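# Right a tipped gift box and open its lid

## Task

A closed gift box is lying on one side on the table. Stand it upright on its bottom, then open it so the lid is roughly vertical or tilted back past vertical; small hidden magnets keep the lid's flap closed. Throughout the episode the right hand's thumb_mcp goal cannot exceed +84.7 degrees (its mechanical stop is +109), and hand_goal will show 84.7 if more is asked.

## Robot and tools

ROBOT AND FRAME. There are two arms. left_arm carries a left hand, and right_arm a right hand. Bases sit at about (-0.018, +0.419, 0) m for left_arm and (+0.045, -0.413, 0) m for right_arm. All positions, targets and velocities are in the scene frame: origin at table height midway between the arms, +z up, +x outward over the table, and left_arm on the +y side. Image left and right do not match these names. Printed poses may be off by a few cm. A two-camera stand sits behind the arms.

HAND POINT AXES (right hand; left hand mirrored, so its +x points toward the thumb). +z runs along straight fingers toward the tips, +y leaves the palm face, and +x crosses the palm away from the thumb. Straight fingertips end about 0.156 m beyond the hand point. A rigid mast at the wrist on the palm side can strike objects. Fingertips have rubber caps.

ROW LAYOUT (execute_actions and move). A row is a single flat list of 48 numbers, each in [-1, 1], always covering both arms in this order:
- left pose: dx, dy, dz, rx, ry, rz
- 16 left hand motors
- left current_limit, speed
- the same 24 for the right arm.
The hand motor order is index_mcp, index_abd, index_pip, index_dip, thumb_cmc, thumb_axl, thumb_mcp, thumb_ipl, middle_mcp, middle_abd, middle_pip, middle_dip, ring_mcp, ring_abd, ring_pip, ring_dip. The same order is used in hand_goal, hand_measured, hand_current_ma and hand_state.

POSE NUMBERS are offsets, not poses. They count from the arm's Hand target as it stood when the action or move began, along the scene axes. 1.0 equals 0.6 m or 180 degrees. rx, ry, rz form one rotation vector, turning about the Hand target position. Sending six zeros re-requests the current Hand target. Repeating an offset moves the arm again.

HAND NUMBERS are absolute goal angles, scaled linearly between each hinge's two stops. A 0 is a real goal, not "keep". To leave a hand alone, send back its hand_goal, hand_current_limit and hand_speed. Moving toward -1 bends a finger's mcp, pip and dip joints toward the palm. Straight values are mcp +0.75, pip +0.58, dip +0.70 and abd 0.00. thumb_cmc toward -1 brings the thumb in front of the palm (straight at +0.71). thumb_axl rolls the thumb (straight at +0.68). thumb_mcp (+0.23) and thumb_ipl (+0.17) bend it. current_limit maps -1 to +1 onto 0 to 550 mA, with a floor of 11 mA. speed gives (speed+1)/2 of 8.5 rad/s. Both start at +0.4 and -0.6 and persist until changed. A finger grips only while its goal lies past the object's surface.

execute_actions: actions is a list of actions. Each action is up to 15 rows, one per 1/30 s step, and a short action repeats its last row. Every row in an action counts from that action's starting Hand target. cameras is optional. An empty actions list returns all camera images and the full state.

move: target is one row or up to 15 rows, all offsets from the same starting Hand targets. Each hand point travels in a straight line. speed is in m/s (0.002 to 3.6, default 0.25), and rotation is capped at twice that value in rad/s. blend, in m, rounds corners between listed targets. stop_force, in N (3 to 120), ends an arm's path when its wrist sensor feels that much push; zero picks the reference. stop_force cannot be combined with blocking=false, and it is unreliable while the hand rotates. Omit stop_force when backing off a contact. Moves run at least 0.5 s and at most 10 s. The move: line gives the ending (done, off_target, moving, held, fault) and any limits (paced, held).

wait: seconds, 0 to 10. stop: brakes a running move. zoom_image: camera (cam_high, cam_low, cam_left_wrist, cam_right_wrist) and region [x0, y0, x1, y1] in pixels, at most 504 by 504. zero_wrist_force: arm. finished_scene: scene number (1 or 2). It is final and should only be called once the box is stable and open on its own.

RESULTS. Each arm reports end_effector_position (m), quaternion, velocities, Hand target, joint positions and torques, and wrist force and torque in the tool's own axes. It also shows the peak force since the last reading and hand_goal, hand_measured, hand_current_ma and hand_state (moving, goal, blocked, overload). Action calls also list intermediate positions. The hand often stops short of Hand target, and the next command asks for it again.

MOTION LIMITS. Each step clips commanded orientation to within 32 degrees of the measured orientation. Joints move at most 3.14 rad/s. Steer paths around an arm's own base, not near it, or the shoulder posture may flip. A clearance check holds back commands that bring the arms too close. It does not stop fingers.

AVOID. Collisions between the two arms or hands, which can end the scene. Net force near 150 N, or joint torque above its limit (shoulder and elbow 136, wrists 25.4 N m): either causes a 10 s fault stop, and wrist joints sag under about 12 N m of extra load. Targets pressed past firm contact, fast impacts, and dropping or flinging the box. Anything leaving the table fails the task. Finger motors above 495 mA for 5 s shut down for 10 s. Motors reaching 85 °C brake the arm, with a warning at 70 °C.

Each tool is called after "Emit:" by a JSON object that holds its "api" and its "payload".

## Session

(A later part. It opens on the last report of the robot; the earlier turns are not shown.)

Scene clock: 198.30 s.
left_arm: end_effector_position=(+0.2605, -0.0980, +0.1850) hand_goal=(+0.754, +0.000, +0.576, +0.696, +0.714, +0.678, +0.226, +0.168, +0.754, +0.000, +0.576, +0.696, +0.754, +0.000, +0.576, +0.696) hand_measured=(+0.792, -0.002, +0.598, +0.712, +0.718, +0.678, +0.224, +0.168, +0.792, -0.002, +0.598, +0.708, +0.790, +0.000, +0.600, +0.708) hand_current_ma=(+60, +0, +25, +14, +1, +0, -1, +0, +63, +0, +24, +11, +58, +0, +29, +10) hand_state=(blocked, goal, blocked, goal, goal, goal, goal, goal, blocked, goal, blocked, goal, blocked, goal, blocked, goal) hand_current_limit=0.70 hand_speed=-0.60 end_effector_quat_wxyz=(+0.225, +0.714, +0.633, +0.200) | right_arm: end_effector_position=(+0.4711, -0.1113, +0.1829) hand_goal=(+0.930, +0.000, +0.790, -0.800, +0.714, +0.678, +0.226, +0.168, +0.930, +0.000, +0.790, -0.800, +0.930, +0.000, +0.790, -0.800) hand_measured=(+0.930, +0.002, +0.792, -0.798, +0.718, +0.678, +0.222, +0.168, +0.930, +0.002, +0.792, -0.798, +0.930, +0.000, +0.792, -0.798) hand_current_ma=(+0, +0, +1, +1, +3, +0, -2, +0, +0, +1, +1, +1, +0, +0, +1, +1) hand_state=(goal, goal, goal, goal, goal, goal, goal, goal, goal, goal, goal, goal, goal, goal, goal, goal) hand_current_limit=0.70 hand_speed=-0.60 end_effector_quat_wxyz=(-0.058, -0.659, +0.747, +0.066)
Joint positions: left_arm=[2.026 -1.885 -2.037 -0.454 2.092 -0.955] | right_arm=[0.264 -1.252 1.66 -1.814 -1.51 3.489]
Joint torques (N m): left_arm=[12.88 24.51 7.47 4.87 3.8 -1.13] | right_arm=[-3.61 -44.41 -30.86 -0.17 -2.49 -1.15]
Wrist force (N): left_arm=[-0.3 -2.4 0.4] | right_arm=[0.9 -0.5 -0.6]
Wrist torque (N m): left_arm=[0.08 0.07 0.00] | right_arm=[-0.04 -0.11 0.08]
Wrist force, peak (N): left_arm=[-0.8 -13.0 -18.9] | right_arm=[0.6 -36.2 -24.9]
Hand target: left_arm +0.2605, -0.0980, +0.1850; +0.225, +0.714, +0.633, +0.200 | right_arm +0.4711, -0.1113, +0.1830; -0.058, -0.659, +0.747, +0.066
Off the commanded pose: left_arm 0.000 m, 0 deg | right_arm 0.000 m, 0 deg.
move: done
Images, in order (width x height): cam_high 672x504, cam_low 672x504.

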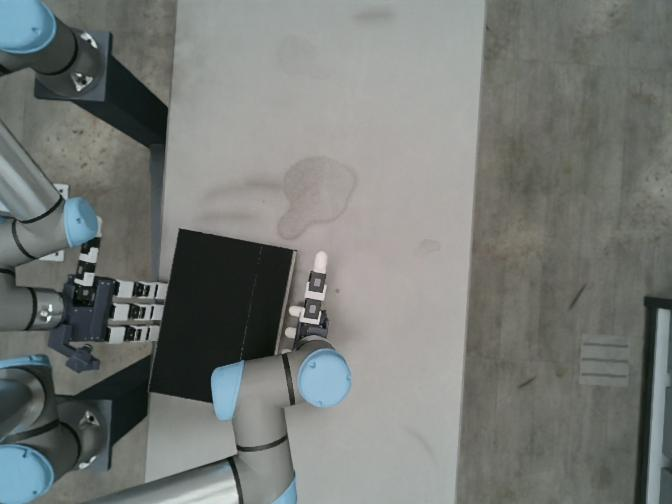

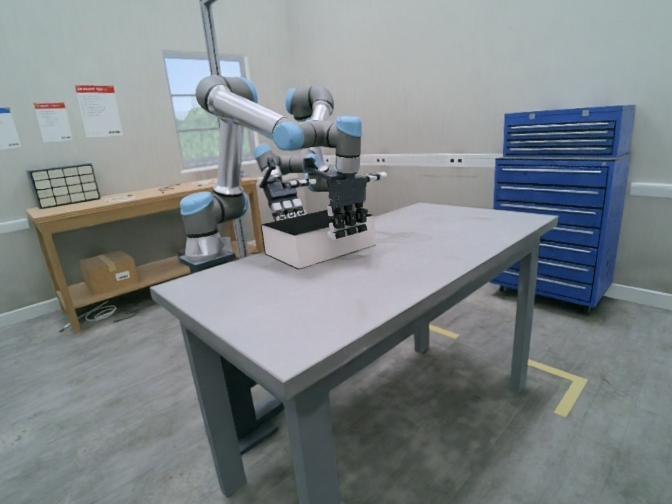

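Emit:
{"api": "move", "payload": {"target": [0,0,0,0,0,0,0.754,0,0.576,0.696,0.714,0.678,0.226,0.168,0.754,0,0.576,0.696,0.754,0,0.576,0.696,0.7,-0.6,-0.0331,0.0043,0,0,0,0,0.93,0,0.79,-0.80,0.714,0.678,0.226,0.168,0.93,0,0.79,-0.80,0.93,0,0.79,-0.80,0.7,-0.6], "speed": 0.02, "stop_force": 3}}

Scene clock: 200.23 s.
left_arm: end_effector_position=(+0.2605, -0.0980, +0.1850) hand_goal=(+0.754, +0.000, +0.576, +0.696, +0.714, +0.678, +0.226, +0.168, +0.754, +0.000, +0.576, +0.696, +0.754, +0.000, +0.576, +0.696) hand_measured=(+0.792, -0.002, +0.598, +0.712, +0.718, +0.678, +0.224, +0.168, +0.792, -0.002, +0.598, +0.708, +0.790, +0.000, +0.600, +0.708) hand_current_ma=(+60, +0, +25, +14, +1, +0, -1, +0, +63, +0, +24, +11, +58, +0, +29, +10) hand_state=(blocked, goal, blocked, goal, goal, goal, goal, goal, blocked, goal, blocked, goal, blocked, goal, blocked, goal) hand_current_limit=0.70 hand_speed=-0.60 end_effector_quat_wxyz=(+0.225, +0.714, +0.633, +0.200) | right_arm: end_effector_position=(+0.4577, -0.1095, +0.1830) hand_goal=(+0.930, +0.000, +0.790, -0.800, +0.714, +0.678, +0.226, +0.168, +0.930, +0.000, +0.790, -0.800, +0.930, +0.000, +0.790, -0.800) hand_measured=(+0.932, +0.002, +0.792, -0.800, +0.718, +0.678, +0.222, +0.168, +0.934, +0.002, +0.792, -0.802, +0.934, +0.000, +0.792, -0.802) hand_current_ma=(+1, +0, +1, +0, +3, +0, -2, +0, +2, +0, +1, +0, +3, +0, +1, +0) hand_state=(goal, goal, goal, goal, goal, goal, goal, goal, goal, goal, goal, goal, goal, goal, goal, goal) hand_current_limit=0.70 hand_speed=-0.60 end_effector_quat_wxyz=(-0.058, -0.659, +0.747, +0.066)
Joint positions: left_arm=[2.026 -1.885 -2.037 -0.454 2.092 -0.955] | right_arm=[0.272 -1.277 1.694 -1.824 -1.508 3.497]
Joint torques (N m): left_arm=[12.11 21.88 7.89 4.76 3.69 -1.17] | right_arm=[-12.52 -30.88 -20.51 0.12 -1.36 -2.71]
Wrist force (N): left_arm=[-0.6 -2.8 0.3] | right_arm=[0.6 -0.7 -0.1]
Wrist torque (N m): left_arm=[0.06 0.09 -0.01] | right_arm=[-0.01 -0.13 -0.02]
Wrist force, peak (N): left_arm=[-0.6 -3.0 0.4] | right_arm=[0.9 -3.7 -2.9]
Hand target: left_arm +0.2605, -0.0980, +0.1850; +0.225, +0.714, +0.633, +0.200 | right_arm +0.4577, -0.1095, +0.1830; -0.058, -0.659, +0.747, +0.066 (not the last commanded pose)
Off the commanded pose: left_arm 0.000 m, 0 deg | right_arm 0.006 m, 0 deg.
move: contact (right_arm)

Emit:
{"api": "move", "payload": {"target": [[0,0,0,0,0,0,0.754,0,0.576,0.696,0.714,0.678,0.226,0.168,0.754,0,0.576,0.696,0.754,0,0.576,0.696,0.7,-0.6,0.0013,-0.0002,0,0,0,0,0.93,0,0.79,-0.80,0.714,0.678,0.226,0.168,0.93,0,0.79,-0.80,0.93,0,0.79,-0.80,0.7,-0.6],[0,0,0,0,0,0,0.754,0,0.576,0.696,0.714,0.678,0.226,0.168,0.754,0,0.576,0.696,0.754,0,0.576,0.696,0.7,-0.6,0.0013,-0.0002,0.025,0,0,0,0.93,0,0.79,-0.80,0.714,0.678,0.226,0.168,0.93,0,0.79,-0.80,0.93,0,0.79,-0.80,0.7,-0.6]], "speed": 0.04, "cameras": ["cam_low","cam_right_wrist"]}}

Emit:
{"api": "zoom_image", "payload": {"camera": "cam_low", "region": [255, 180, 395, 280]}}

Emit:
{"api": "zoom_image", "payload": {"camera": "cam_right_wrist", "region": [150, 100, 470, 320]}}

Scene clock: 201.70 s.
left_arm: end_effector_position=(+0.2605, -0.0980, +0.1850) hand_goal=(+0.754, +0.000, +0.576, +0.696, +0.714, +0.678, +0.226, +0.168, +0.754, +0.000, +0.576, +0.696, +0.754, +0.000, +0.576, +0.696) hand_measured=(+0.792, -0.002, +0.598, +0.712, +0.718, +0.678, +0.224, +0.168, +0.792, -0.002, +0.598, +0.708, +0.790, +0.000, +0.600, +0.708) hand_current_ma=(+60, +0, +25, +14, +1, +0, -1, +0, +63, +0, +24, +11, +58, +0, +29, +10) hand_state=(blocked, goal, blocked, goal, goal, goal, goal, goal, blocked, goal, blocked, goal, blocked, goal, blocked, goal) hand_current_limit=0.70 hand_speed=-0.60 end_effector_quat_wxyz=(+0.225, +0.714, +0.633, +0.200) | right_arm: end_effector_position=(+0.4585, -0.1096, +0.1981) hand_goal=(+0.930, +0.000, +0.790, -0.800, +0.714, +0.678, +0.226, +0.168, +0.930, +0.000, +0.790, -0.800, +0.930, +0.000, +0.790, -0.800) hand_measured=(+0.930, +0.002, +0.792, -0.800, +0.718, +0.678, +0.222, +0.168, +0.930, +0.002, +0.792, -0.800, +0.930, +0.000, +0.792, -0.798) hand_current_ma=(+0, +0, +1, +0, +3, +0, -2, +0, +0, +0, +1, +0, +0, +0, +1, +0) hand_state=(goal, goal, goal, goal, goal, goal, goal, goal, goal, goal, goal, goal, goal, goal, goal, goal) hand_current_limit=0.70 hand_speed=-0.60 end_effector_quat_wxyz=(-0.058, -0.659, +0.747, +0.066) end_effector_velocity=(+0.001, +0.000, -0.002) end_effector_angular_velocity=(+0.000, -0.002, +0.000)
Joint positions: left_arm=[2.026 -1.885 -2.037 -0.454 2.092 -0.955] | right_arm=[0.271 -1.29 1.669 -1.786 -1.508 3.497]
Joint velocities: left_arm=[within noise] | right_arm=[0 0.002 0.002 -0.005 0 0]
Joint torques (N m): left_arm=[10.52 22.3 8.78 4.78 3.76 -1.28] | right_arm=[-10.77 -26.45 -14.75 -3.96 -2.34 -2.13]
Wrist force (N): left_arm=[-0.6 -2.7 0.6] | right_arm=[1.1 -0.5 0.4]
Wrist torque (N m): left_arm=[0.06 0.10 -0.02] | right_arm=[-0.05 -0.15 0.10]
Wrist force, peak (N): left_arm=[-0.9 -2.9 0.6] | right_arm=[1.0 -1.0 0.4]
Hand target: left_arm +0.2605, -0.0980, +0.1850; +0.225, +0.714, +0.633, +0.200 | right_arm +0.4584, -0.1096, +0.1980; -0.058, -0.659, +0.747, +0.066
Off the commanded pose: left_arm 0.000 m, 0 deg | right_arm 0.000 m, 0 deg.
move: done
Images, in order (width x height): cam_low 672x504, cam_right_wrist 616x616.

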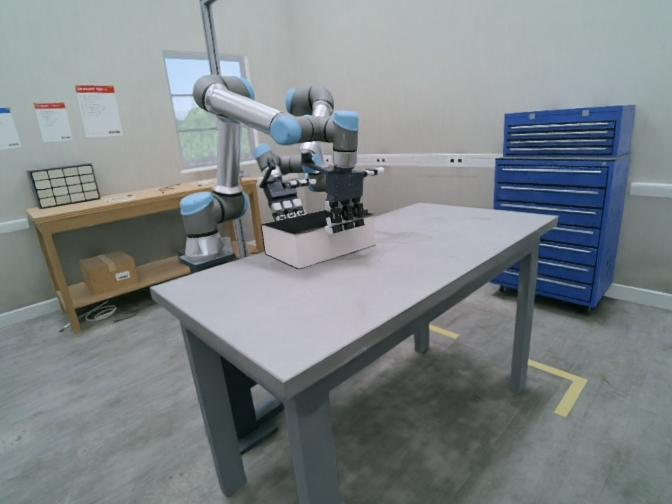

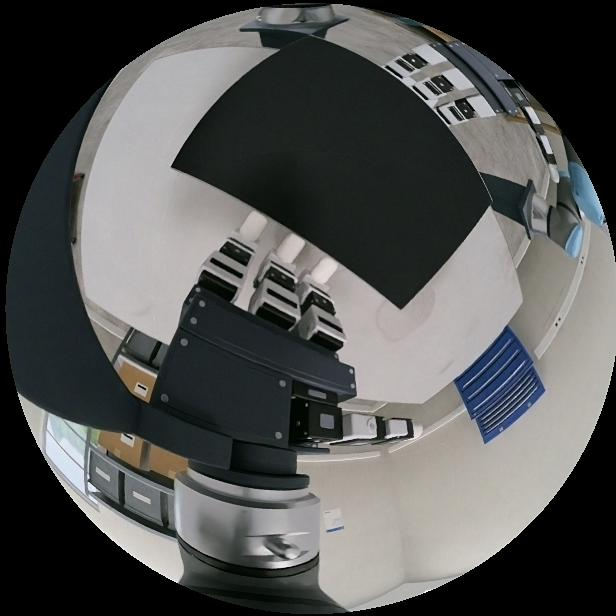

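Scaled by 3.600.

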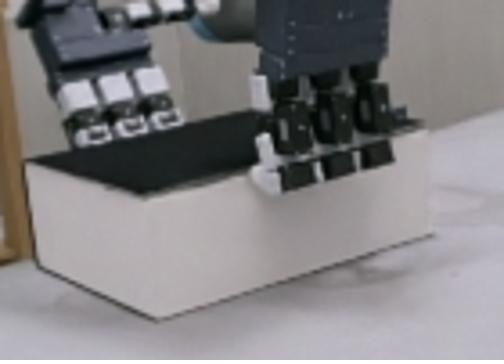

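Scaled by 1.575 from the camera's 616x616 image, which has a finer 880x880 frame.

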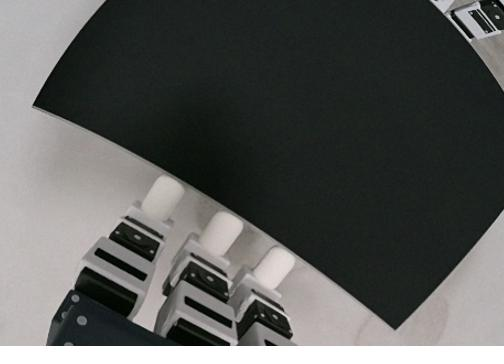

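Emit:
{"api": "move", "payload": {"target": [0,0,0,0,0,0,0.754,0,0.576,0.696,0.714,0.678,0.226,0.168,0.754,0,0.576,0.696,0.754,0,0.576,0.696,0.7,-0.6,0,0,0.0417,0,0,0,0.93,0,0.79,-0.80,0.714,0.678,0.226,0.168,0.93,0,0.79,-0.80,0.93,0,0.79,-0.80,0.7,-0.6], "speed": 0.05, "cameras": ["cam_low","cam_right_wrist"]}}

Emit:
{"api": "zoom_image", "payload": {"camera": "cam_low", "region": [255, 180, 395, 280]}}

Emit:
{"api": "zoom_image", "payload": {"camera": "cam_right_wrist", "region": [150, 100, 470, 320]}}

Scene clock: 204.87 s.
left_arm: end_effector_position=(+0.2605, -0.0980, +0.1850) hand_goal=(+0.754, +0.000, +0.576, +0.696, +0.714, +0.678, +0.226, +0.168, +0.754, +0.000, +0.576, +0.696, +0.754, +0.000, +0.576, +0.696) hand_measured=(+0.792, -0.002, +0.598, +0.712, +0.718, +0.678, +0.224, +0.168, +0.792, -0.002, +0.598, +0.708, +0.790, +0.000, +0.600, +0.708) hand_current_ma=(+60, +0, +25, +14, +1, +0, -1, +0, +63, +0, +24, +11, +58, +0, +29, +10) hand_state=(blocked, goal, blocked, goal, goal, goal, goal, goal, blocked, goal, blocked, goal, blocked, goal, blocked, goal) hand_current_limit=0.70 hand_speed=-0.60 end_effector_quat_wxyz=(+0.225, +0.714, +0.633, +0.200) | right_arm: end_effector_position=(+0.4585, -0.1096, +0.2231) hand_goal=(+0.930, +0.000, +0.790, -0.800, +0.714, +0.678, +0.226, +0.168, +0.930, +0.000, +0.790, -0.800, +0.930, +0.000, +0.790, -0.800) hand_measured=(+0.930, +0.002, +0.792, -0.800, +0.718, +0.678, +0.222, +0.168, +0.930, +0.002, +0.792, -0.800, +0.932, +0.000, +0.792, -0.798) hand_current_ma=(+0, +0, +1, +0, +3, +0, -2, +0, +0, +0, +1, +0, +1, +0, +1, +0) hand_state=(goal, goal, goal, goal, goal, goal, goal, goal, goal, goal, goal, goal, goal, goal, goal, goal) hand_current_limit=0.70 hand_speed=-0.60 end_effector_quat_wxyz=(-0.058, -0.659, +0.747, +0.066) end_effector_velocity=(+0.001, +0.000, +0.000) end_effector_angular_velocity=(+0.001, -0.005, +0.000)
Joint positions: left_arm=[2.026 -1.885 -2.037 -0.454 2.092 -0.955] | right_arm=[0.271 -1.31 1.628 -1.725 -1.508 3.497]
Joint velocities: left_arm=[within noise] | right_arm=[0.001 -0.001 0.001 -0.006 0 0]
Joint torques (N m): left_arm=[8.25 21.99 9.46 4.88 3.71 -1.32] | right_arm=[-3.18 -26.34 -15.58 -4.14 -0.54 0.32]
Wrist force (N): left_arm=[-0.6 -2.8 0.3] | right_arm=[1.1 -1.1 0.2]
Wrist torque (N m): left_arm=[0.06 0.09 -0.01] | right_arm=[-0.04 -0.15 0.08]
Wrist force, peak (N): left_arm=[-0.8 -3.0 0.4] | right_arm=[0.7 -1.6 1.5]
Hand target: left_arm +0.2605, -0.0980, +0.1850; +0.225, +0.714, +0.633, +0.200 | right_arm +0.4584, -0.1096, +0.2230; -0.058, -0.659, +0.747, +0.066
Off the commanded pose: left_arm 0.000 m, 0 deg | right_arm 0.000 m, 0 deg.
move: done
Images, in order (width x height): cam_low 672x504, cam_right_wrist 616x616.

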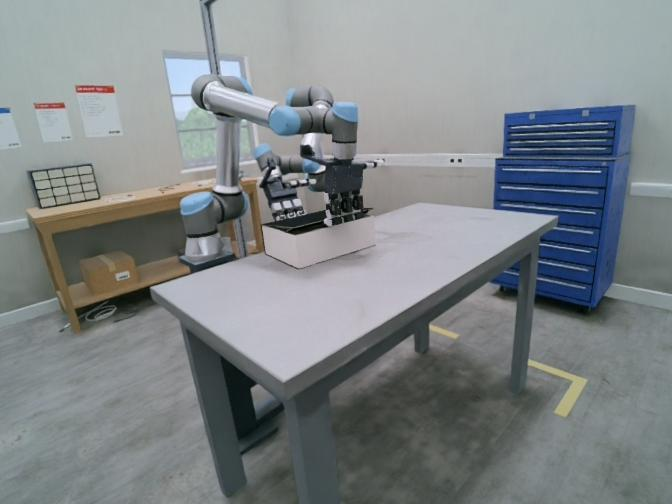

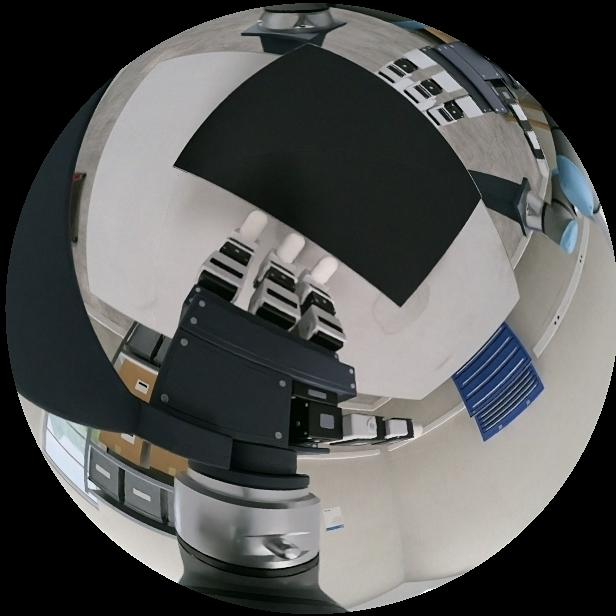

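Scaled by 3.600.

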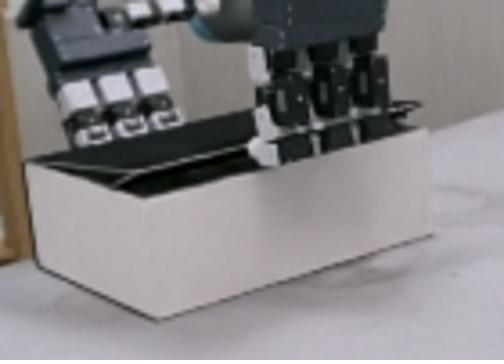

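Scaled by 1.575 from the camera's 616x616 image, which has a finer 880x880 frame.

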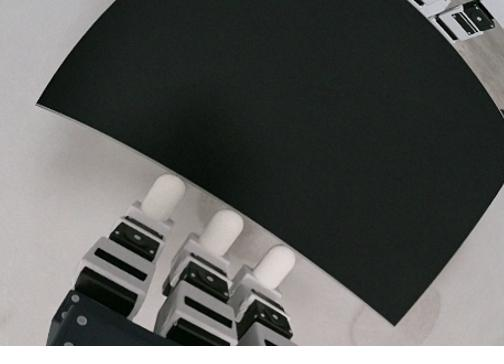

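Emit:
{"api": "move", "payload": {"target": [[0,0,0,0,0,0,0.754,0,0.576,0.696,0.714,0.678,0.226,0.168,0.754,0,0.576,0.696,0.754,0,0.576,0.696,0.7,-0.6,-0.0033,0.0004,0.025,0,0,0,0.93,0,0.79,-0.80,0.714,0.678,0.226,0.168,0.93,0,0.79,-0.80,0.93,0,0.79,-0.80,0.7,-0.6],[0,0,0,0,0,0,0.754,0,0.576,0.696,0.714,0.678,0.226,0.168,0.754,0,0.576,0.696,0.754,0,0.576,0.696,0.7,-0.6,-0.0661,0.0085,0.0333,0,0,0,0.93,0,0.79,-0.80,0.714,0.678,0.226,0.168,0.93,0,0.79,-0.80,0.93,0,0.79,-0.80,0.7,-0.6],[0,0,0,0,0,0,0.754,0,0.576,0.696,0.714,0.678,0.226,0.168,0.754,0,0.576,0.696,0.754,0,0.576,0.696,0.7,-0.6,-0.0904,0.0116,0.0437,0,0,0,0.93,0,0.79,-0.80,0.714,0.678,0.226,0.168,0.93,0,0.79,-0.80,0.93,0,0.79,-0.80,0.7,-0.6],[0,0,0,0,0,0,0.754,0,0.576,0.696,0.714,0.678,0.226,0.168,0.754,0,0.576,0.696,0.754,0,0.576,0.696,0.7,-0.6,-0.1113,0.0143,0.0978,0,0,0,0.93,0,0.79,-0.80,0.714,0.678,0.226,0.168,0.93,0,0.79,-0.80,0.93,0,0.79,-0.80,0.7,-0.6]], "speed": 0.05, "blend": [0.003,0.005,0.005,0], "cameras": ["cam_low","cam_high"]}}

Emit:
{"api": "zoom_image", "payload": {"camera": "cam_low", "region": [245, 160, 405, 280]}}

Emit:
{"api": "zoom_image", "payload": {"camera": "cam_high", "region": [100, 210, 340, 430]}}

Scene clock: 207.83 s.
left_arm: end_effector_position=(+0.2605, -0.0980, +0.1850) hand_goal=(+0.754, +0.000, +0.576, +0.696, +0.714, +0.678, +0.226, +0.168, +0.754, +0.000, +0.576, +0.696, +0.754, +0.000, +0.576, +0.696) hand_measured=(+0.874, +0.000, +0.630, +0.726, +0.718, +0.678, +0.224, +0.168, +0.872, +0.000, +0.634, +0.724, +0.868, +0.000, +0.638, +0.720) hand_current_ma=(+366, +0, +97, +42, +1, +0, -1, +0, +356, +0, +107, +35, +339, +0, +121, +30) hand_state=(blocked, goal, blocked, blocked, goal, goal, goal, goal, blocked, goal, blocked, blocked, blocked, goal, blocked, blocked) hand_current_limit=0.70 hand_speed=-0.60 end_effector_quat_wxyz=(+0.225, +0.714, +0.633, +0.200) | right_arm: end_effector_position=(+0.3916, -0.1010, +0.2818) hand_goal=(+0.930, +0.000, +0.790, -0.800, +0.714, +0.678, +0.226, +0.168, +0.930, +0.000, +0.790, -0.800, +0.930, +0.000, +0.790, -0.800) hand_measured=(+0.990, +0.000, +0.814, -0.798, +0.718, +0.678, +0.222, +0.168, +0.992, +0.002, +0.818, -0.804, +0.994, +0.000, +0.816, -0.806) hand_current_ma=(+141, +0, +33, +0, +2, +0, -2, +0, +143, +0, +42, -2, +155, +0, +36, -3) hand_state=(blocked, goal, blocked, goal, goal, goal, goal, goal, blocked, goal, blocked, goal, blocked, goal, blocked, goal) hand_current_limit=0.70 hand_speed=-0.60 end_effector_quat_wxyz=(-0.058, -0.659, +0.747, +0.066)
Joint positions: left_arm=[2.026 -1.885 -2.037 -0.454 2.092 -0.955] | right_arm=[0.318 -1.474 1.67 -1.606 -1.501 3.542]
Joint torques (N m): left_arm=[7.23 34.46 11.16 6.32 3.82 -1.26] | right_arm=[-0.32 -18.25 -10.75 -1.8 3.17 0.61]
Wrist force (N): left_arm=[-0.9 -12.3 1.7] | right_arm=[0.8 -8.4 -2.9]
Wrist torque (N m): left_arm=[0.30 0.12 0.13] | right_arm=[0.50 -0.04 -0.25]
Wrist force, peak (N): left_arm=[-1.0 -16.8 -22.7] | right_arm=[1.0 -39.0 -30.5]
Hand target: left_arm +0.2605, -0.0980, +0.1850; +0.225, +0.714, +0.633, +0.200 | right_arm +0.3917, -0.1010, +0.2817; -0.058, -0.659, +0.747, +0.066
Off the commanded pose: left_arm 0.000 m, 0 deg | right_arm 0.000 m, 0 deg.
move: done
Images, in order (width x height): cam_high 672x504, cam_low 672x504.

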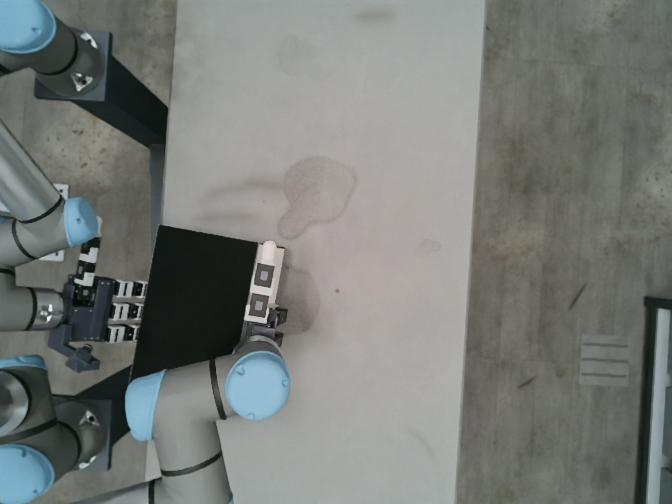

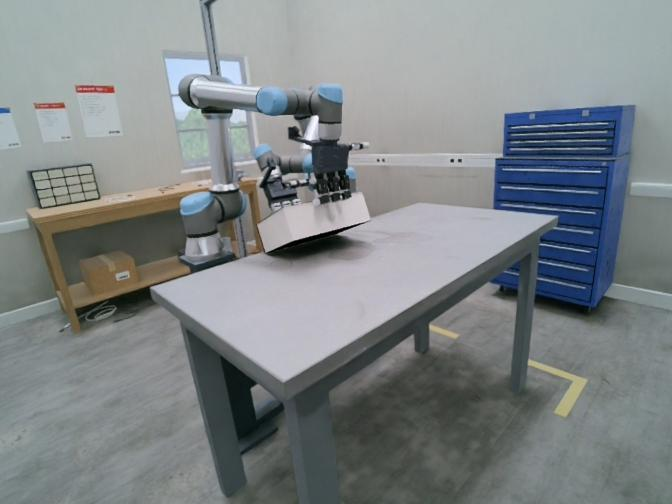

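Scaled by 3.150.

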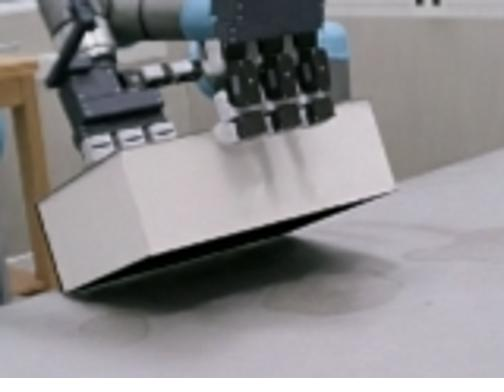

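Scaled by 2.100.

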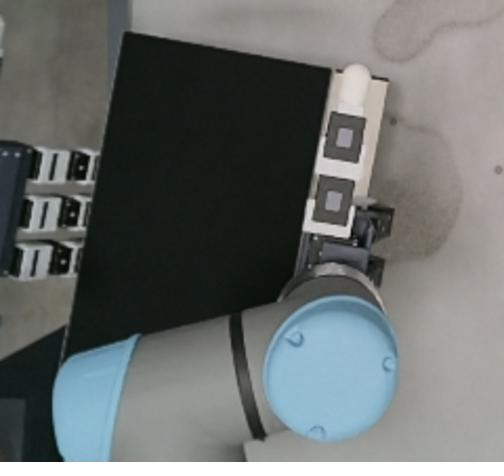

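Emit:
{"api": "move", "payload": {"target": [[0,0,0,0,0,0,0.754,0,0.576,0.696,0.714,0.678,0.226,0.168,0.754,0,0.576,0.696,0.754,0,0.576,0.696,0.7,-0.6,0.0209,-0.0027,-0.0541,0,0,0,0.93,0,0.79,-0.80,0.714,0.678,0.226,0.168,0.93,0,0.79,-0.80,0.93,0,0.79,-0.80,0.7,-0.6],[0,0,0,0,0,0,0.754,0,0.576,0.696,0.714,0.678,0.226,0.168,0.754,0,0.576,0.696,0.754,0,0.576,0.696,0.7,-0.6,0.0452,-0.0058,-0.0645,0,0,0,0.93,0,0.79,-0.80,0.714,0.678,0.226,0.168,0.93,0,0.79,-0.80,0.93,0,0.79,-0.80,0.7,-0.6],[0,0,0,0,0,0,0.754,0,0.576,0.696,0.714,0.678,0.226,0.168,0.754,0,0.576,0.696,0.754,0,0.576,0.696,0.7,-0.6,0.108,-0.0139,-0.0728,0,0,0,0.93,0,0.79,-0.80,0.714,0.678,0.226,0.168,0.93,0,0.79,-0.80,0.93,0,0.79,-0.80,0.7,-0.6],[0,0,0,0,0,0,0.754,0,0.576,0.696,0.714,0.678,0.226,0.168,0.754,0,0.576,0.696,0.754,0,0.576,0.696,0.7,-0.6,0.1113,-0.0143,-0.1395,0,0,0,0.93,0,0.79,-0.80,0.714,0.678,0.226,0.168,0.93,0,0.79,-0.80,0.93,0,0.79,-0.80,0.7,-0.6],[0,0,0,0,0,0,0.754,0,0.576,0.696,0.714,0.678,0.226,0.168,0.754,0,0.576,0.696,0.754,0,0.576,0.696,0.7,-0.6,0.22,-0.0283,-0.1395,0,0,0,0.93,0,0.79,-0.80,0.714,0.678,0.226,0.168,0.93,0,0.79,-0.80,0.93,0,0.79,-0.80,0.7,-0.6]], "speed": [0.07,0.07,0.07,0.07,0.12], "blend": [0.005,0.005,0.005,0.005,0], "cameras": ["cam_low","cam_high","cam_left_wrist","cam_right_wrist"]}}

Emit:
{"api": "zoom_image", "payload": {"camera": "cam_low", "region": [255, 190, 385, 280]}}

Emit:
{"api": "zoom_image", "payload": {"camera": "cam_high", "region": [100, 210, 340, 430]}}

Emit:
{"api": "zoom_image", "payload": {"camera": "cam_left_wrist", "region": [140, 30, 440, 290]}}

Emit:
{"api": "zoom_image", "payload": {"camera": "cam_right_wrist", "region": [150, 30, 520, 330]}}

Scene clock: 212.33 s.
left_arm: end_effector_position=(+0.2605, -0.0980, +0.1850) hand_goal=(+0.754, +0.000, +0.576, +0.696, +0.714, +0.678, +0.226, +0.168, +0.754, +0.000, +0.576, +0.696, +0.754, +0.000, +0.576, +0.696) hand_measured=(+0.792, +0.000, +0.600, +0.712, +0.718, +0.678, +0.224, +0.168, +0.794, +0.000, +0.598, +0.710, +0.790, +0.000, +0.600, +0.708) hand_current_ma=(+64, +0, +27, +15, +1, +0, -1, +0, +66, +0, +25, +11, +59, +0, +30, +10) hand_state=(blocked, goal, blocked, goal, goal, goal, goal, goal, blocked, goal, blocked, goal, blocked, goal, blocked, goal) hand_current_limit=0.70 hand_speed=-0.60 end_effector_quat_wxyz=(+0.225, +0.714, +0.633, +0.200) | right_arm: end_effector_position=(+0.5236, -0.1181, +0.1980) hand_goal=(+0.930, +0.000, +0.790, -0.800, +0.714, +0.678, +0.226, +0.168, +0.930, +0.000, +0.790, -0.800, +0.930, +0.000, +0.790, -0.800) hand_measured=(+0.930, +0.002, +0.786, -0.802, +0.718, +0.678, +0.222, +0.168, +0.930, +0.002, +0.786, -0.802, +0.930, +0.002, +0.786, -0.802) hand_current_ma=(+0, +0, -2, -1, +2, +0, -2, +0, +0, +0, -2, -1, +0, +0, -1, -1) hand_state=(goal, goal, goal, goal, goal, goal, goal, goal, goal, goal, goal, goal, goal, goal, goal, goal) hand_current_limit=0.70 hand_speed=-0.60 end_effector_quat_wxyz=(-0.058, -0.659, +0.747, +0.066)
Joint positions: left_arm=[2.026 -1.885 -2.037 -0.454 2.092 -0.955] | right_arm=[0.235 -1.164 1.494 -1.735 -1.514 3.461]
Joint torques (N m): left_arm=[4.58 21.09 19.85 2.42 3.91 -1.13] | right_arm=[9.89 -36.87 -27.61 -3.98 -0.29 2.84]
Wrist force (N): left_arm=[-0.4 -2.0 0.3] | right_arm=[0.3 -0.5 -0.2]
Wrist torque (N m): left_arm=[0.15 0.04 -0.01] | right_arm=[-0.06 -0.03 -0.04]
Wrist force, peak (N): left_arm=[-0.5 -15.7 -17.9] | right_arm=[0.5 -35.5 -27.5]
Hand target: left_arm +0.2605, -0.0980, +0.1850; +0.225, +0.714, +0.633, +0.200 | right_arm +0.5237, -0.1180, +0.1980; -0.058, -0.659, +0.747, +0.066
Off the commanded pose: left_arm 0.000 m, 0 deg | right_arm 0.000 m, 0 deg.
move: done

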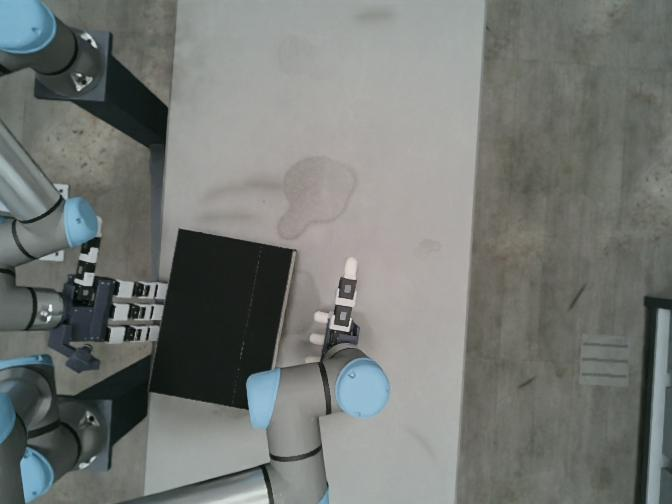

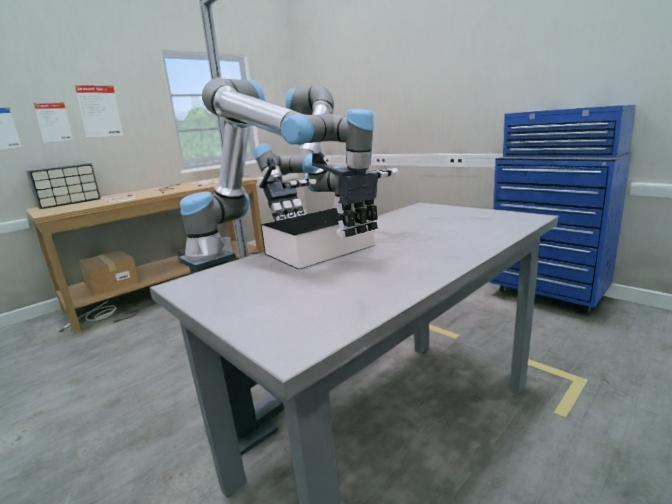

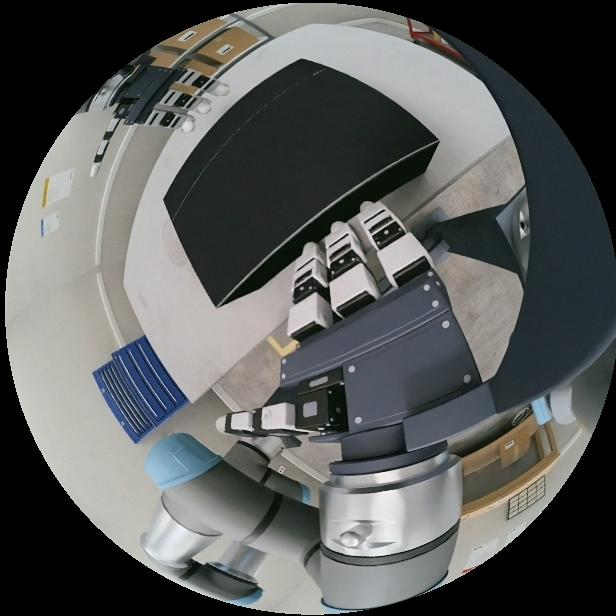

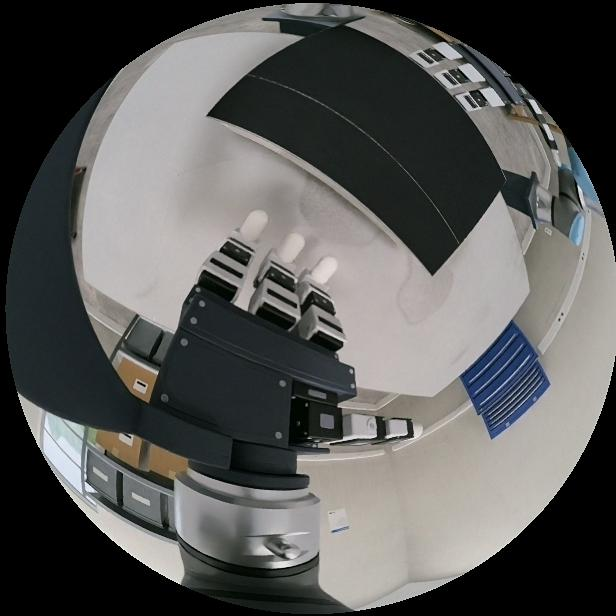

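Scaled by 3.877.

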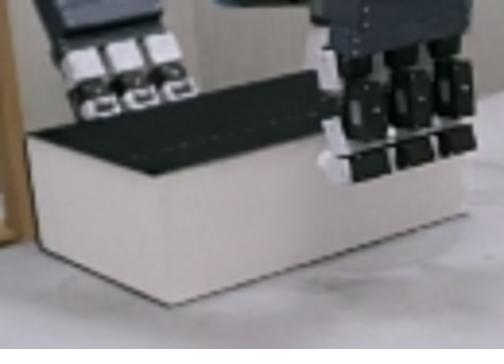

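Scaled by 2.100.

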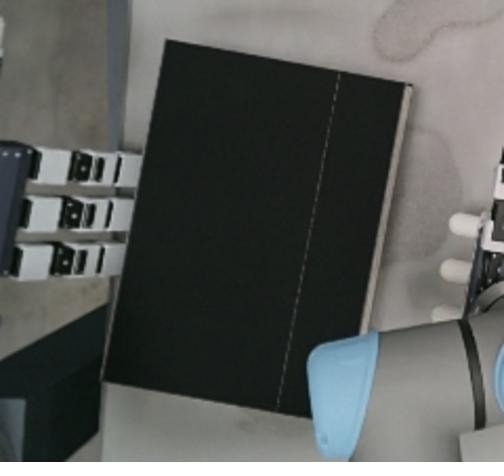

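Scaled by 1.680 from the camera's 616x616 image, which has a finer 880x880 frame.

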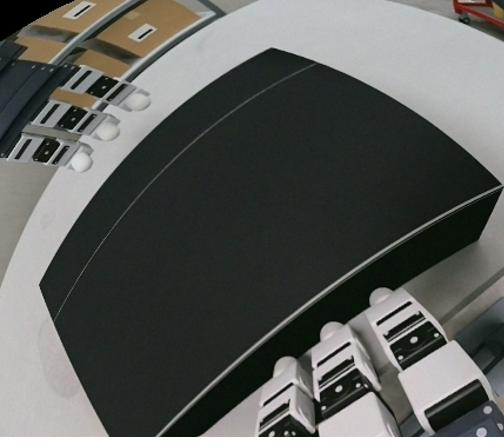

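Scaled by 1.362 from the camera's 616x616 image, which has a finer 880x880 frame.

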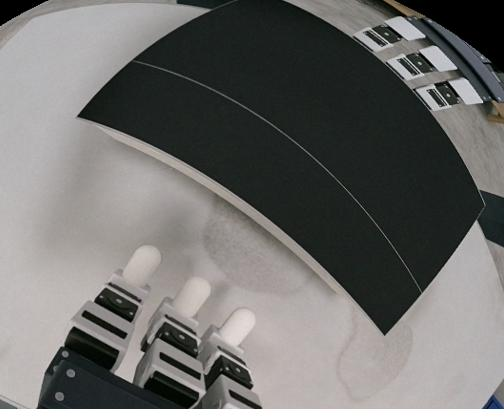

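Emit:
{"api": "move", "payload": {"target": [[0,0,0,0,0,0,0.754,0,0.576,0.696,0.714,0.678,0.226,0.168,0.754,0,0.576,0.696,0.754,0,0.576,0.696,0.7,-0.6,0,0,-0.025,0,0,0,0.93,0,0.79,-0.80,0.714,0.678,0.226,0.168,0.93,0,0.79,-0.80,0.93,0,0.79,-0.80,0.7,-0.6],[0,0,0,0,0,0,0.754,0,0.576,0.696,0.714,0.678,0.226,0.168,0.754,0,0.576,0.696,0.754,0,0.576,0.696,0.7,-0.6,-0.1083,0.0139,-0.025,0,0,0,0.93,0,0.79,-0.80,0.714,0.678,0.226,0.168,0.93,0,0.79,-0.80,0.93,0,0.79,-0.80,0.7,-0.6],[0,0,0,0,0,0,0.754,0,0.576,0.696,0.714,0.678,0.226,0.168,0.754,0,0.576,0.696,0.754,0,0.576,0.696,0.7,-0.6,-0.1083,0.0139,0.0283,0,0,0,0.93,0,0.79,-0.80,0.714,0.678,0.226,0.168,0.93,0,0.79,-0.80,0.93,0,0.79,-0.80,0.7,-0.6],[0,0,0,0,0,0,0.754,0,0.576,0.696,0.714,0.678,0.226,0.168,0.754,0,0.576,0.696,0.754,0,0.576,0.696,0.7,-0.6,-0.1199,0.0154,0.0617,0,0,0,0.93,0,0.79,-0.80,0.714,0.678,0.226,0.168,0.93,0,0.79,-0.80,0.93,0,0.79,-0.80,0.7,-0.6]], "speed": [0.08,0.05,0.04,0.04], "blend": [0.005,0,0.003,0], "cameras": ["cam_low","cam_high"]}}

Emit:
{"api": "zoom_image", "payload": {"camera": "cam_low", "region": [255, 195, 345, 275]}}

Emit:
{"api": "zoom_image", "payload": {"camera": "cam_high", "region": [220, 210, 340, 330]}}

Scene clock: 218.50 s.
left_arm: end_effector_position=(+0.2605, -0.0980, +0.1850) hand_goal=(+0.754, +0.000, +0.576, +0.696, +0.714, +0.678, +0.226, +0.168, +0.754, +0.000, +0.576, +0.696, +0.754, +0.000, +0.576, +0.696) hand_measured=(+0.792, +0.000, +0.600, +0.712, +0.718, +0.678, +0.224, +0.168, +0.794, +0.000, +0.598, +0.710, +0.790, +0.000, +0.600, +0.708) hand_current_ma=(+64, +0, +27, +15, +1, +0, -1, +0, +66, +0, +25, +11, +59, +0, +30, +10) hand_state=(blocked, goal, blocked, goal, goal, goal, goal, goal, blocked, goal, blocked, goal, blocked, goal, blocked, goal) hand_current_limit=0.70 hand_speed=-0.60 end_effector_quat_wxyz=(+0.225, +0.714, +0.633, +0.200) | right_arm: end_effector_position=(+0.4517, -0.1087, +0.2352) hand_goal=(+0.930, +0.000, +0.790, -0.800, +0.714, +0.678, +0.226, +0.168, +0.930, +0.000, +0.790, -0.800, +0.930, +0.000, +0.790, -0.800) hand_measured=(+0.954, +0.002, +0.796, -0.802, +0.718, +0.678, +0.222, +0.168, +0.954, +0.002, +0.798, -0.800, +0.956, +0.002, +0.800, -0.798) hand_current_ma=(+35, +0, +4, -1, +2, +0, -2, +0, +35, +0, +7, +0, +39, +0, +8, +0) hand_state=(blocked, goal, goal, goal, goal, goal, goal, goal, blocked, goal, goal, goal, blocked, goal, goal, goal) hand_current_limit=0.70 hand_speed=-0.60 end_effector_quat_wxyz=(-0.058, -0.659, +0.747, +0.066) end_effector_velocity=(+0.002, +0.001, -0.002) end_effector_angular_velocity=(+0.001, -0.004, +0.000)
Joint positions: left_arm=[2.026 -1.885 -2.037 -0.454 2.092 -0.955] | right_arm=[0.276 -1.332 1.623 -1.699 -1.508 3.501]
Joint velocities: left_arm=[within noise] | right_arm=[0 0.004 0 -0.008 0 0]
Joint torques (N m): left_arm=[0.58 21.66 27.01 2.16 3.77 -0.88] | right_arm=[6.96 -24.24 -13.85 -2.64 3.36 1.72]
Wrist force (N): left_arm=[-0.2 -3.9 -4.8] | right_arm=[1.2 -7.3 -1.6]
Wrist torque (N m): left_arm=[0.74 -0.09 0.04] | right_arm=[0.30 0.01 -0.20]
Wrist force, peak (N): left_arm=[-0.2 -4.3 -5.4] | right_arm=[1.4 -7.4 -1.5]
Hand target: left_arm +0.2605, -0.0980, +0.1850; +0.225, +0.714, +0.633, +0.200 | right_arm +0.4517, -0.1088, +0.2350; -0.058, -0.659, +0.747, +0.066
Off the commanded pose: left_arm 0.000 m, 0 deg | right_arm 0.000 m, 0 deg.
move: done
Images, in order (width x height): cam_high 672x504, cam_low 672x504.

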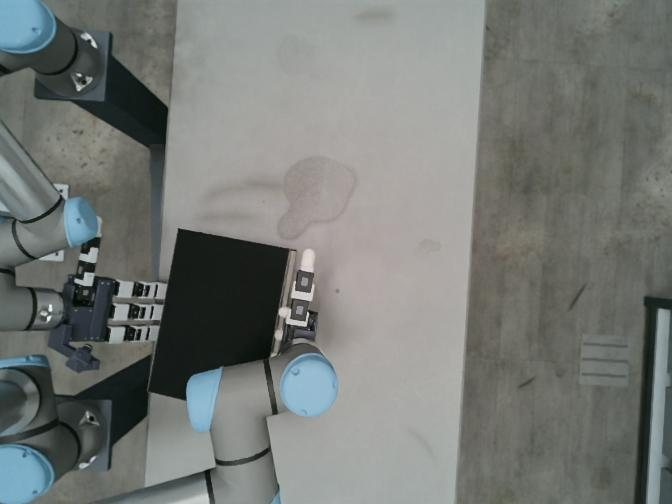

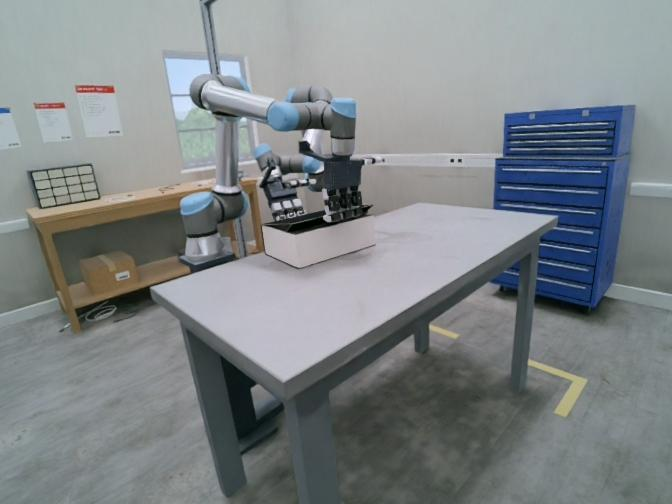

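Scaled by 5.600.

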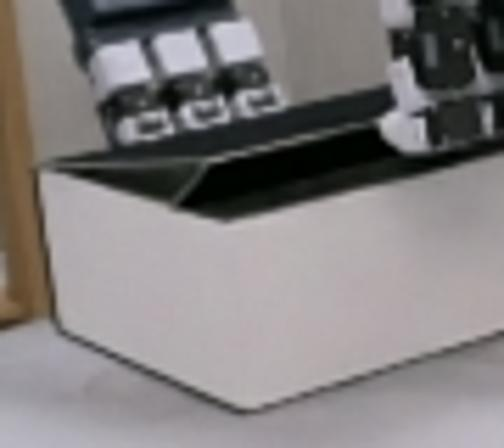

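Scaled by 4.200.

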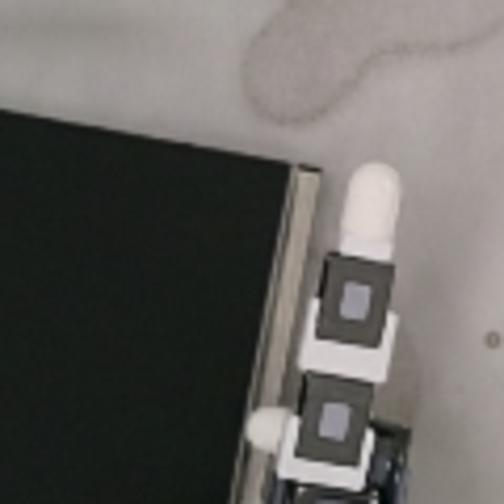

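Emit:
{"api": "move", "payload": {"target": [[0,0,0,0,0,0,0.754,0,0.576,0.696,0.714,0.678,0.226,0.168,0.754,0,0.576,0.696,0.754,0,0.576,0.696,0.7,-0.6,0,0,0,0,0,0,0.93,0,0.79,-0.80,0.714,0.678,0.226,0.168,0.94,0,0.79,-0.20,0.93,0,0.79,-0.80,0.7,-0.65],[0,0,0,0,0,0,0.754,0,0.576,0.696,0.714,0.678,0.226,0.168,0.754,0,0.576,0.696,0.754,0,0.576,0.696,0.7,-0.6,0,0,0,0,0,0,0.93,0,0.79,-0.80,0.714,0.678,0.226,0.168,0.66,0,0.79,-0.20,0.93,0,0.79,-0.80,0.7,-0.75]], "speed": 0.04, "cameras": ["cam_low","cam_right_wrist"]}}

Emit:
{"api": "zoom_image", "payload": {"camera": "cam_low", "region": [255, 185, 385, 275]}}

Emit:
{"api": "zoom_image", "payload": {"camera": "cam_right_wrist", "region": [180, 150, 380, 330]}}

Scene clock: 221.10 s.
left_arm: end_effector_position=(+0.2605, -0.0980, +0.1850) hand_goal=(+0.754, +0.000, +0.576, +0.696, +0.714, +0.678, +0.226, +0.168, +0.754, +0.000, +0.576, +0.696, +0.754, +0.000, +0.576, +0.696) hand_measured=(+0.792, +0.000, +0.600, +0.712, +0.718, +0.678, +0.224, +0.168, +0.794, +0.000, +0.598, +0.710, +0.790, +0.000, +0.600, +0.708) hand_current_ma=(+64, +0, +27, +15, +1, +0, -1, +0, +66, +0, +25, +11, +59, +0, +30, +10) hand_state=(blocked, goal, blocked, goal, goal, goal, goal, goal, blocked, goal, blocked, goal, blocked, goal, blocked, goal) hand_current_limit=0.70 hand_speed=-0.60 end_effector_quat_wxyz=(+0.225, +0.714, +0.633, +0.200) | right_arm: end_effector_position=(+0.4517, -0.1088, +0.2350) hand_goal=(+0.930, +0.000, +0.790, -0.800, +0.714, +0.678, +0.226, +0.168, +0.660, +0.000, +0.790, -0.200, +0.930, +0.000, +0.790, -0.800) hand_measured=(+0.958, +0.000, +0.798, -0.802, +0.718, +0.678, +0.222, +0.168, +0.714, +0.000, +0.800, -0.200, +0.960, +0.000, +0.802, -0.798) hand_current_ma=(+45, +0, +7, -1, +2, +0, -2, +0, +118, +0, +9, +0, +49, +0, +10, +0) hand_state=(blocked, goal, goal, goal, goal, goal, goal, goal, blocked, goal, goal, goal, blocked, goal, goal, goal) hand_current_limit=0.70 hand_speed=-0.75 end_effector_quat_wxyz=(-0.058, -0.659, +0.747, +0.066)
Joint positions: left_arm=[2.026 -1.885 -2.037 -0.454 2.092 -0.955] | right_arm=[0.276 -1.331 1.623 -1.699 -1.508 3.501]
Joint torques (N m): left_arm=[-0.43 22.6 23.52 2.36 3.78 -0.99] | right_arm=[-10.14 -27.74 -18.76 -2.37 1.85 -2.32]
Wrist force (N): left_arm=[-0.3 -3.0 -2.1] | right_arm=[0.7 -6.1 -1.2]
Wrist torque (N m): left_arm=[0.44 0.00 0.02] | right_arm=[0.25 -0.03 -0.21]
Wrist force, peak (N): left_arm=[-0.4 -4.0 -4.2] | right_arm=[1.3 -7.8 -1.9]
Hand target: left_arm +0.2605, -0.0980, +0.1850; +0.225, +0.714, +0.633, +0.200 | right_arm +0.4517, -0.1088, +0.2350; -0.058, -0.659, +0.747, +0.066
Off the commanded pose: left_arm 0.000 m, 0 deg | right_arm 0.000 m, 0 deg.
move: done
Images, in order (width x height): cam_low 672x504, cam_right_wrist 616x616.

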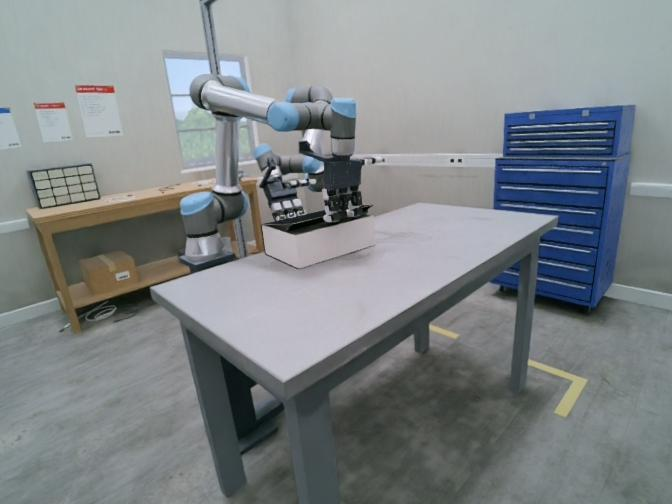

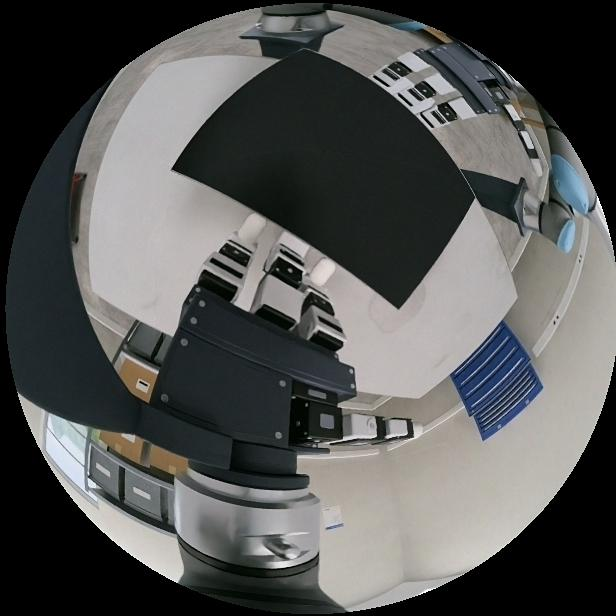

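Scaled by 3.877.

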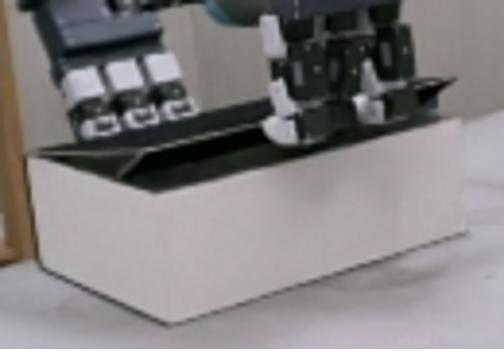

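Scaled by 2.520 from the camera's 616x616 image, which has a finer 880x880 frame.

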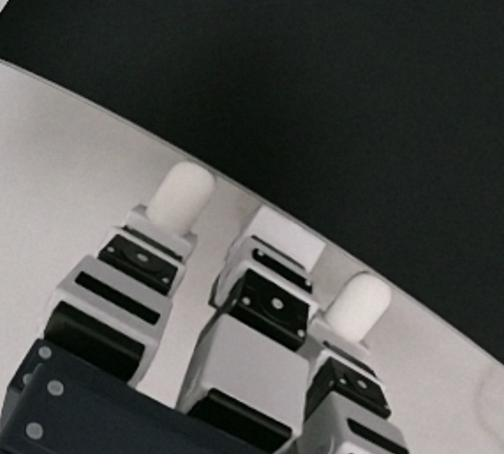

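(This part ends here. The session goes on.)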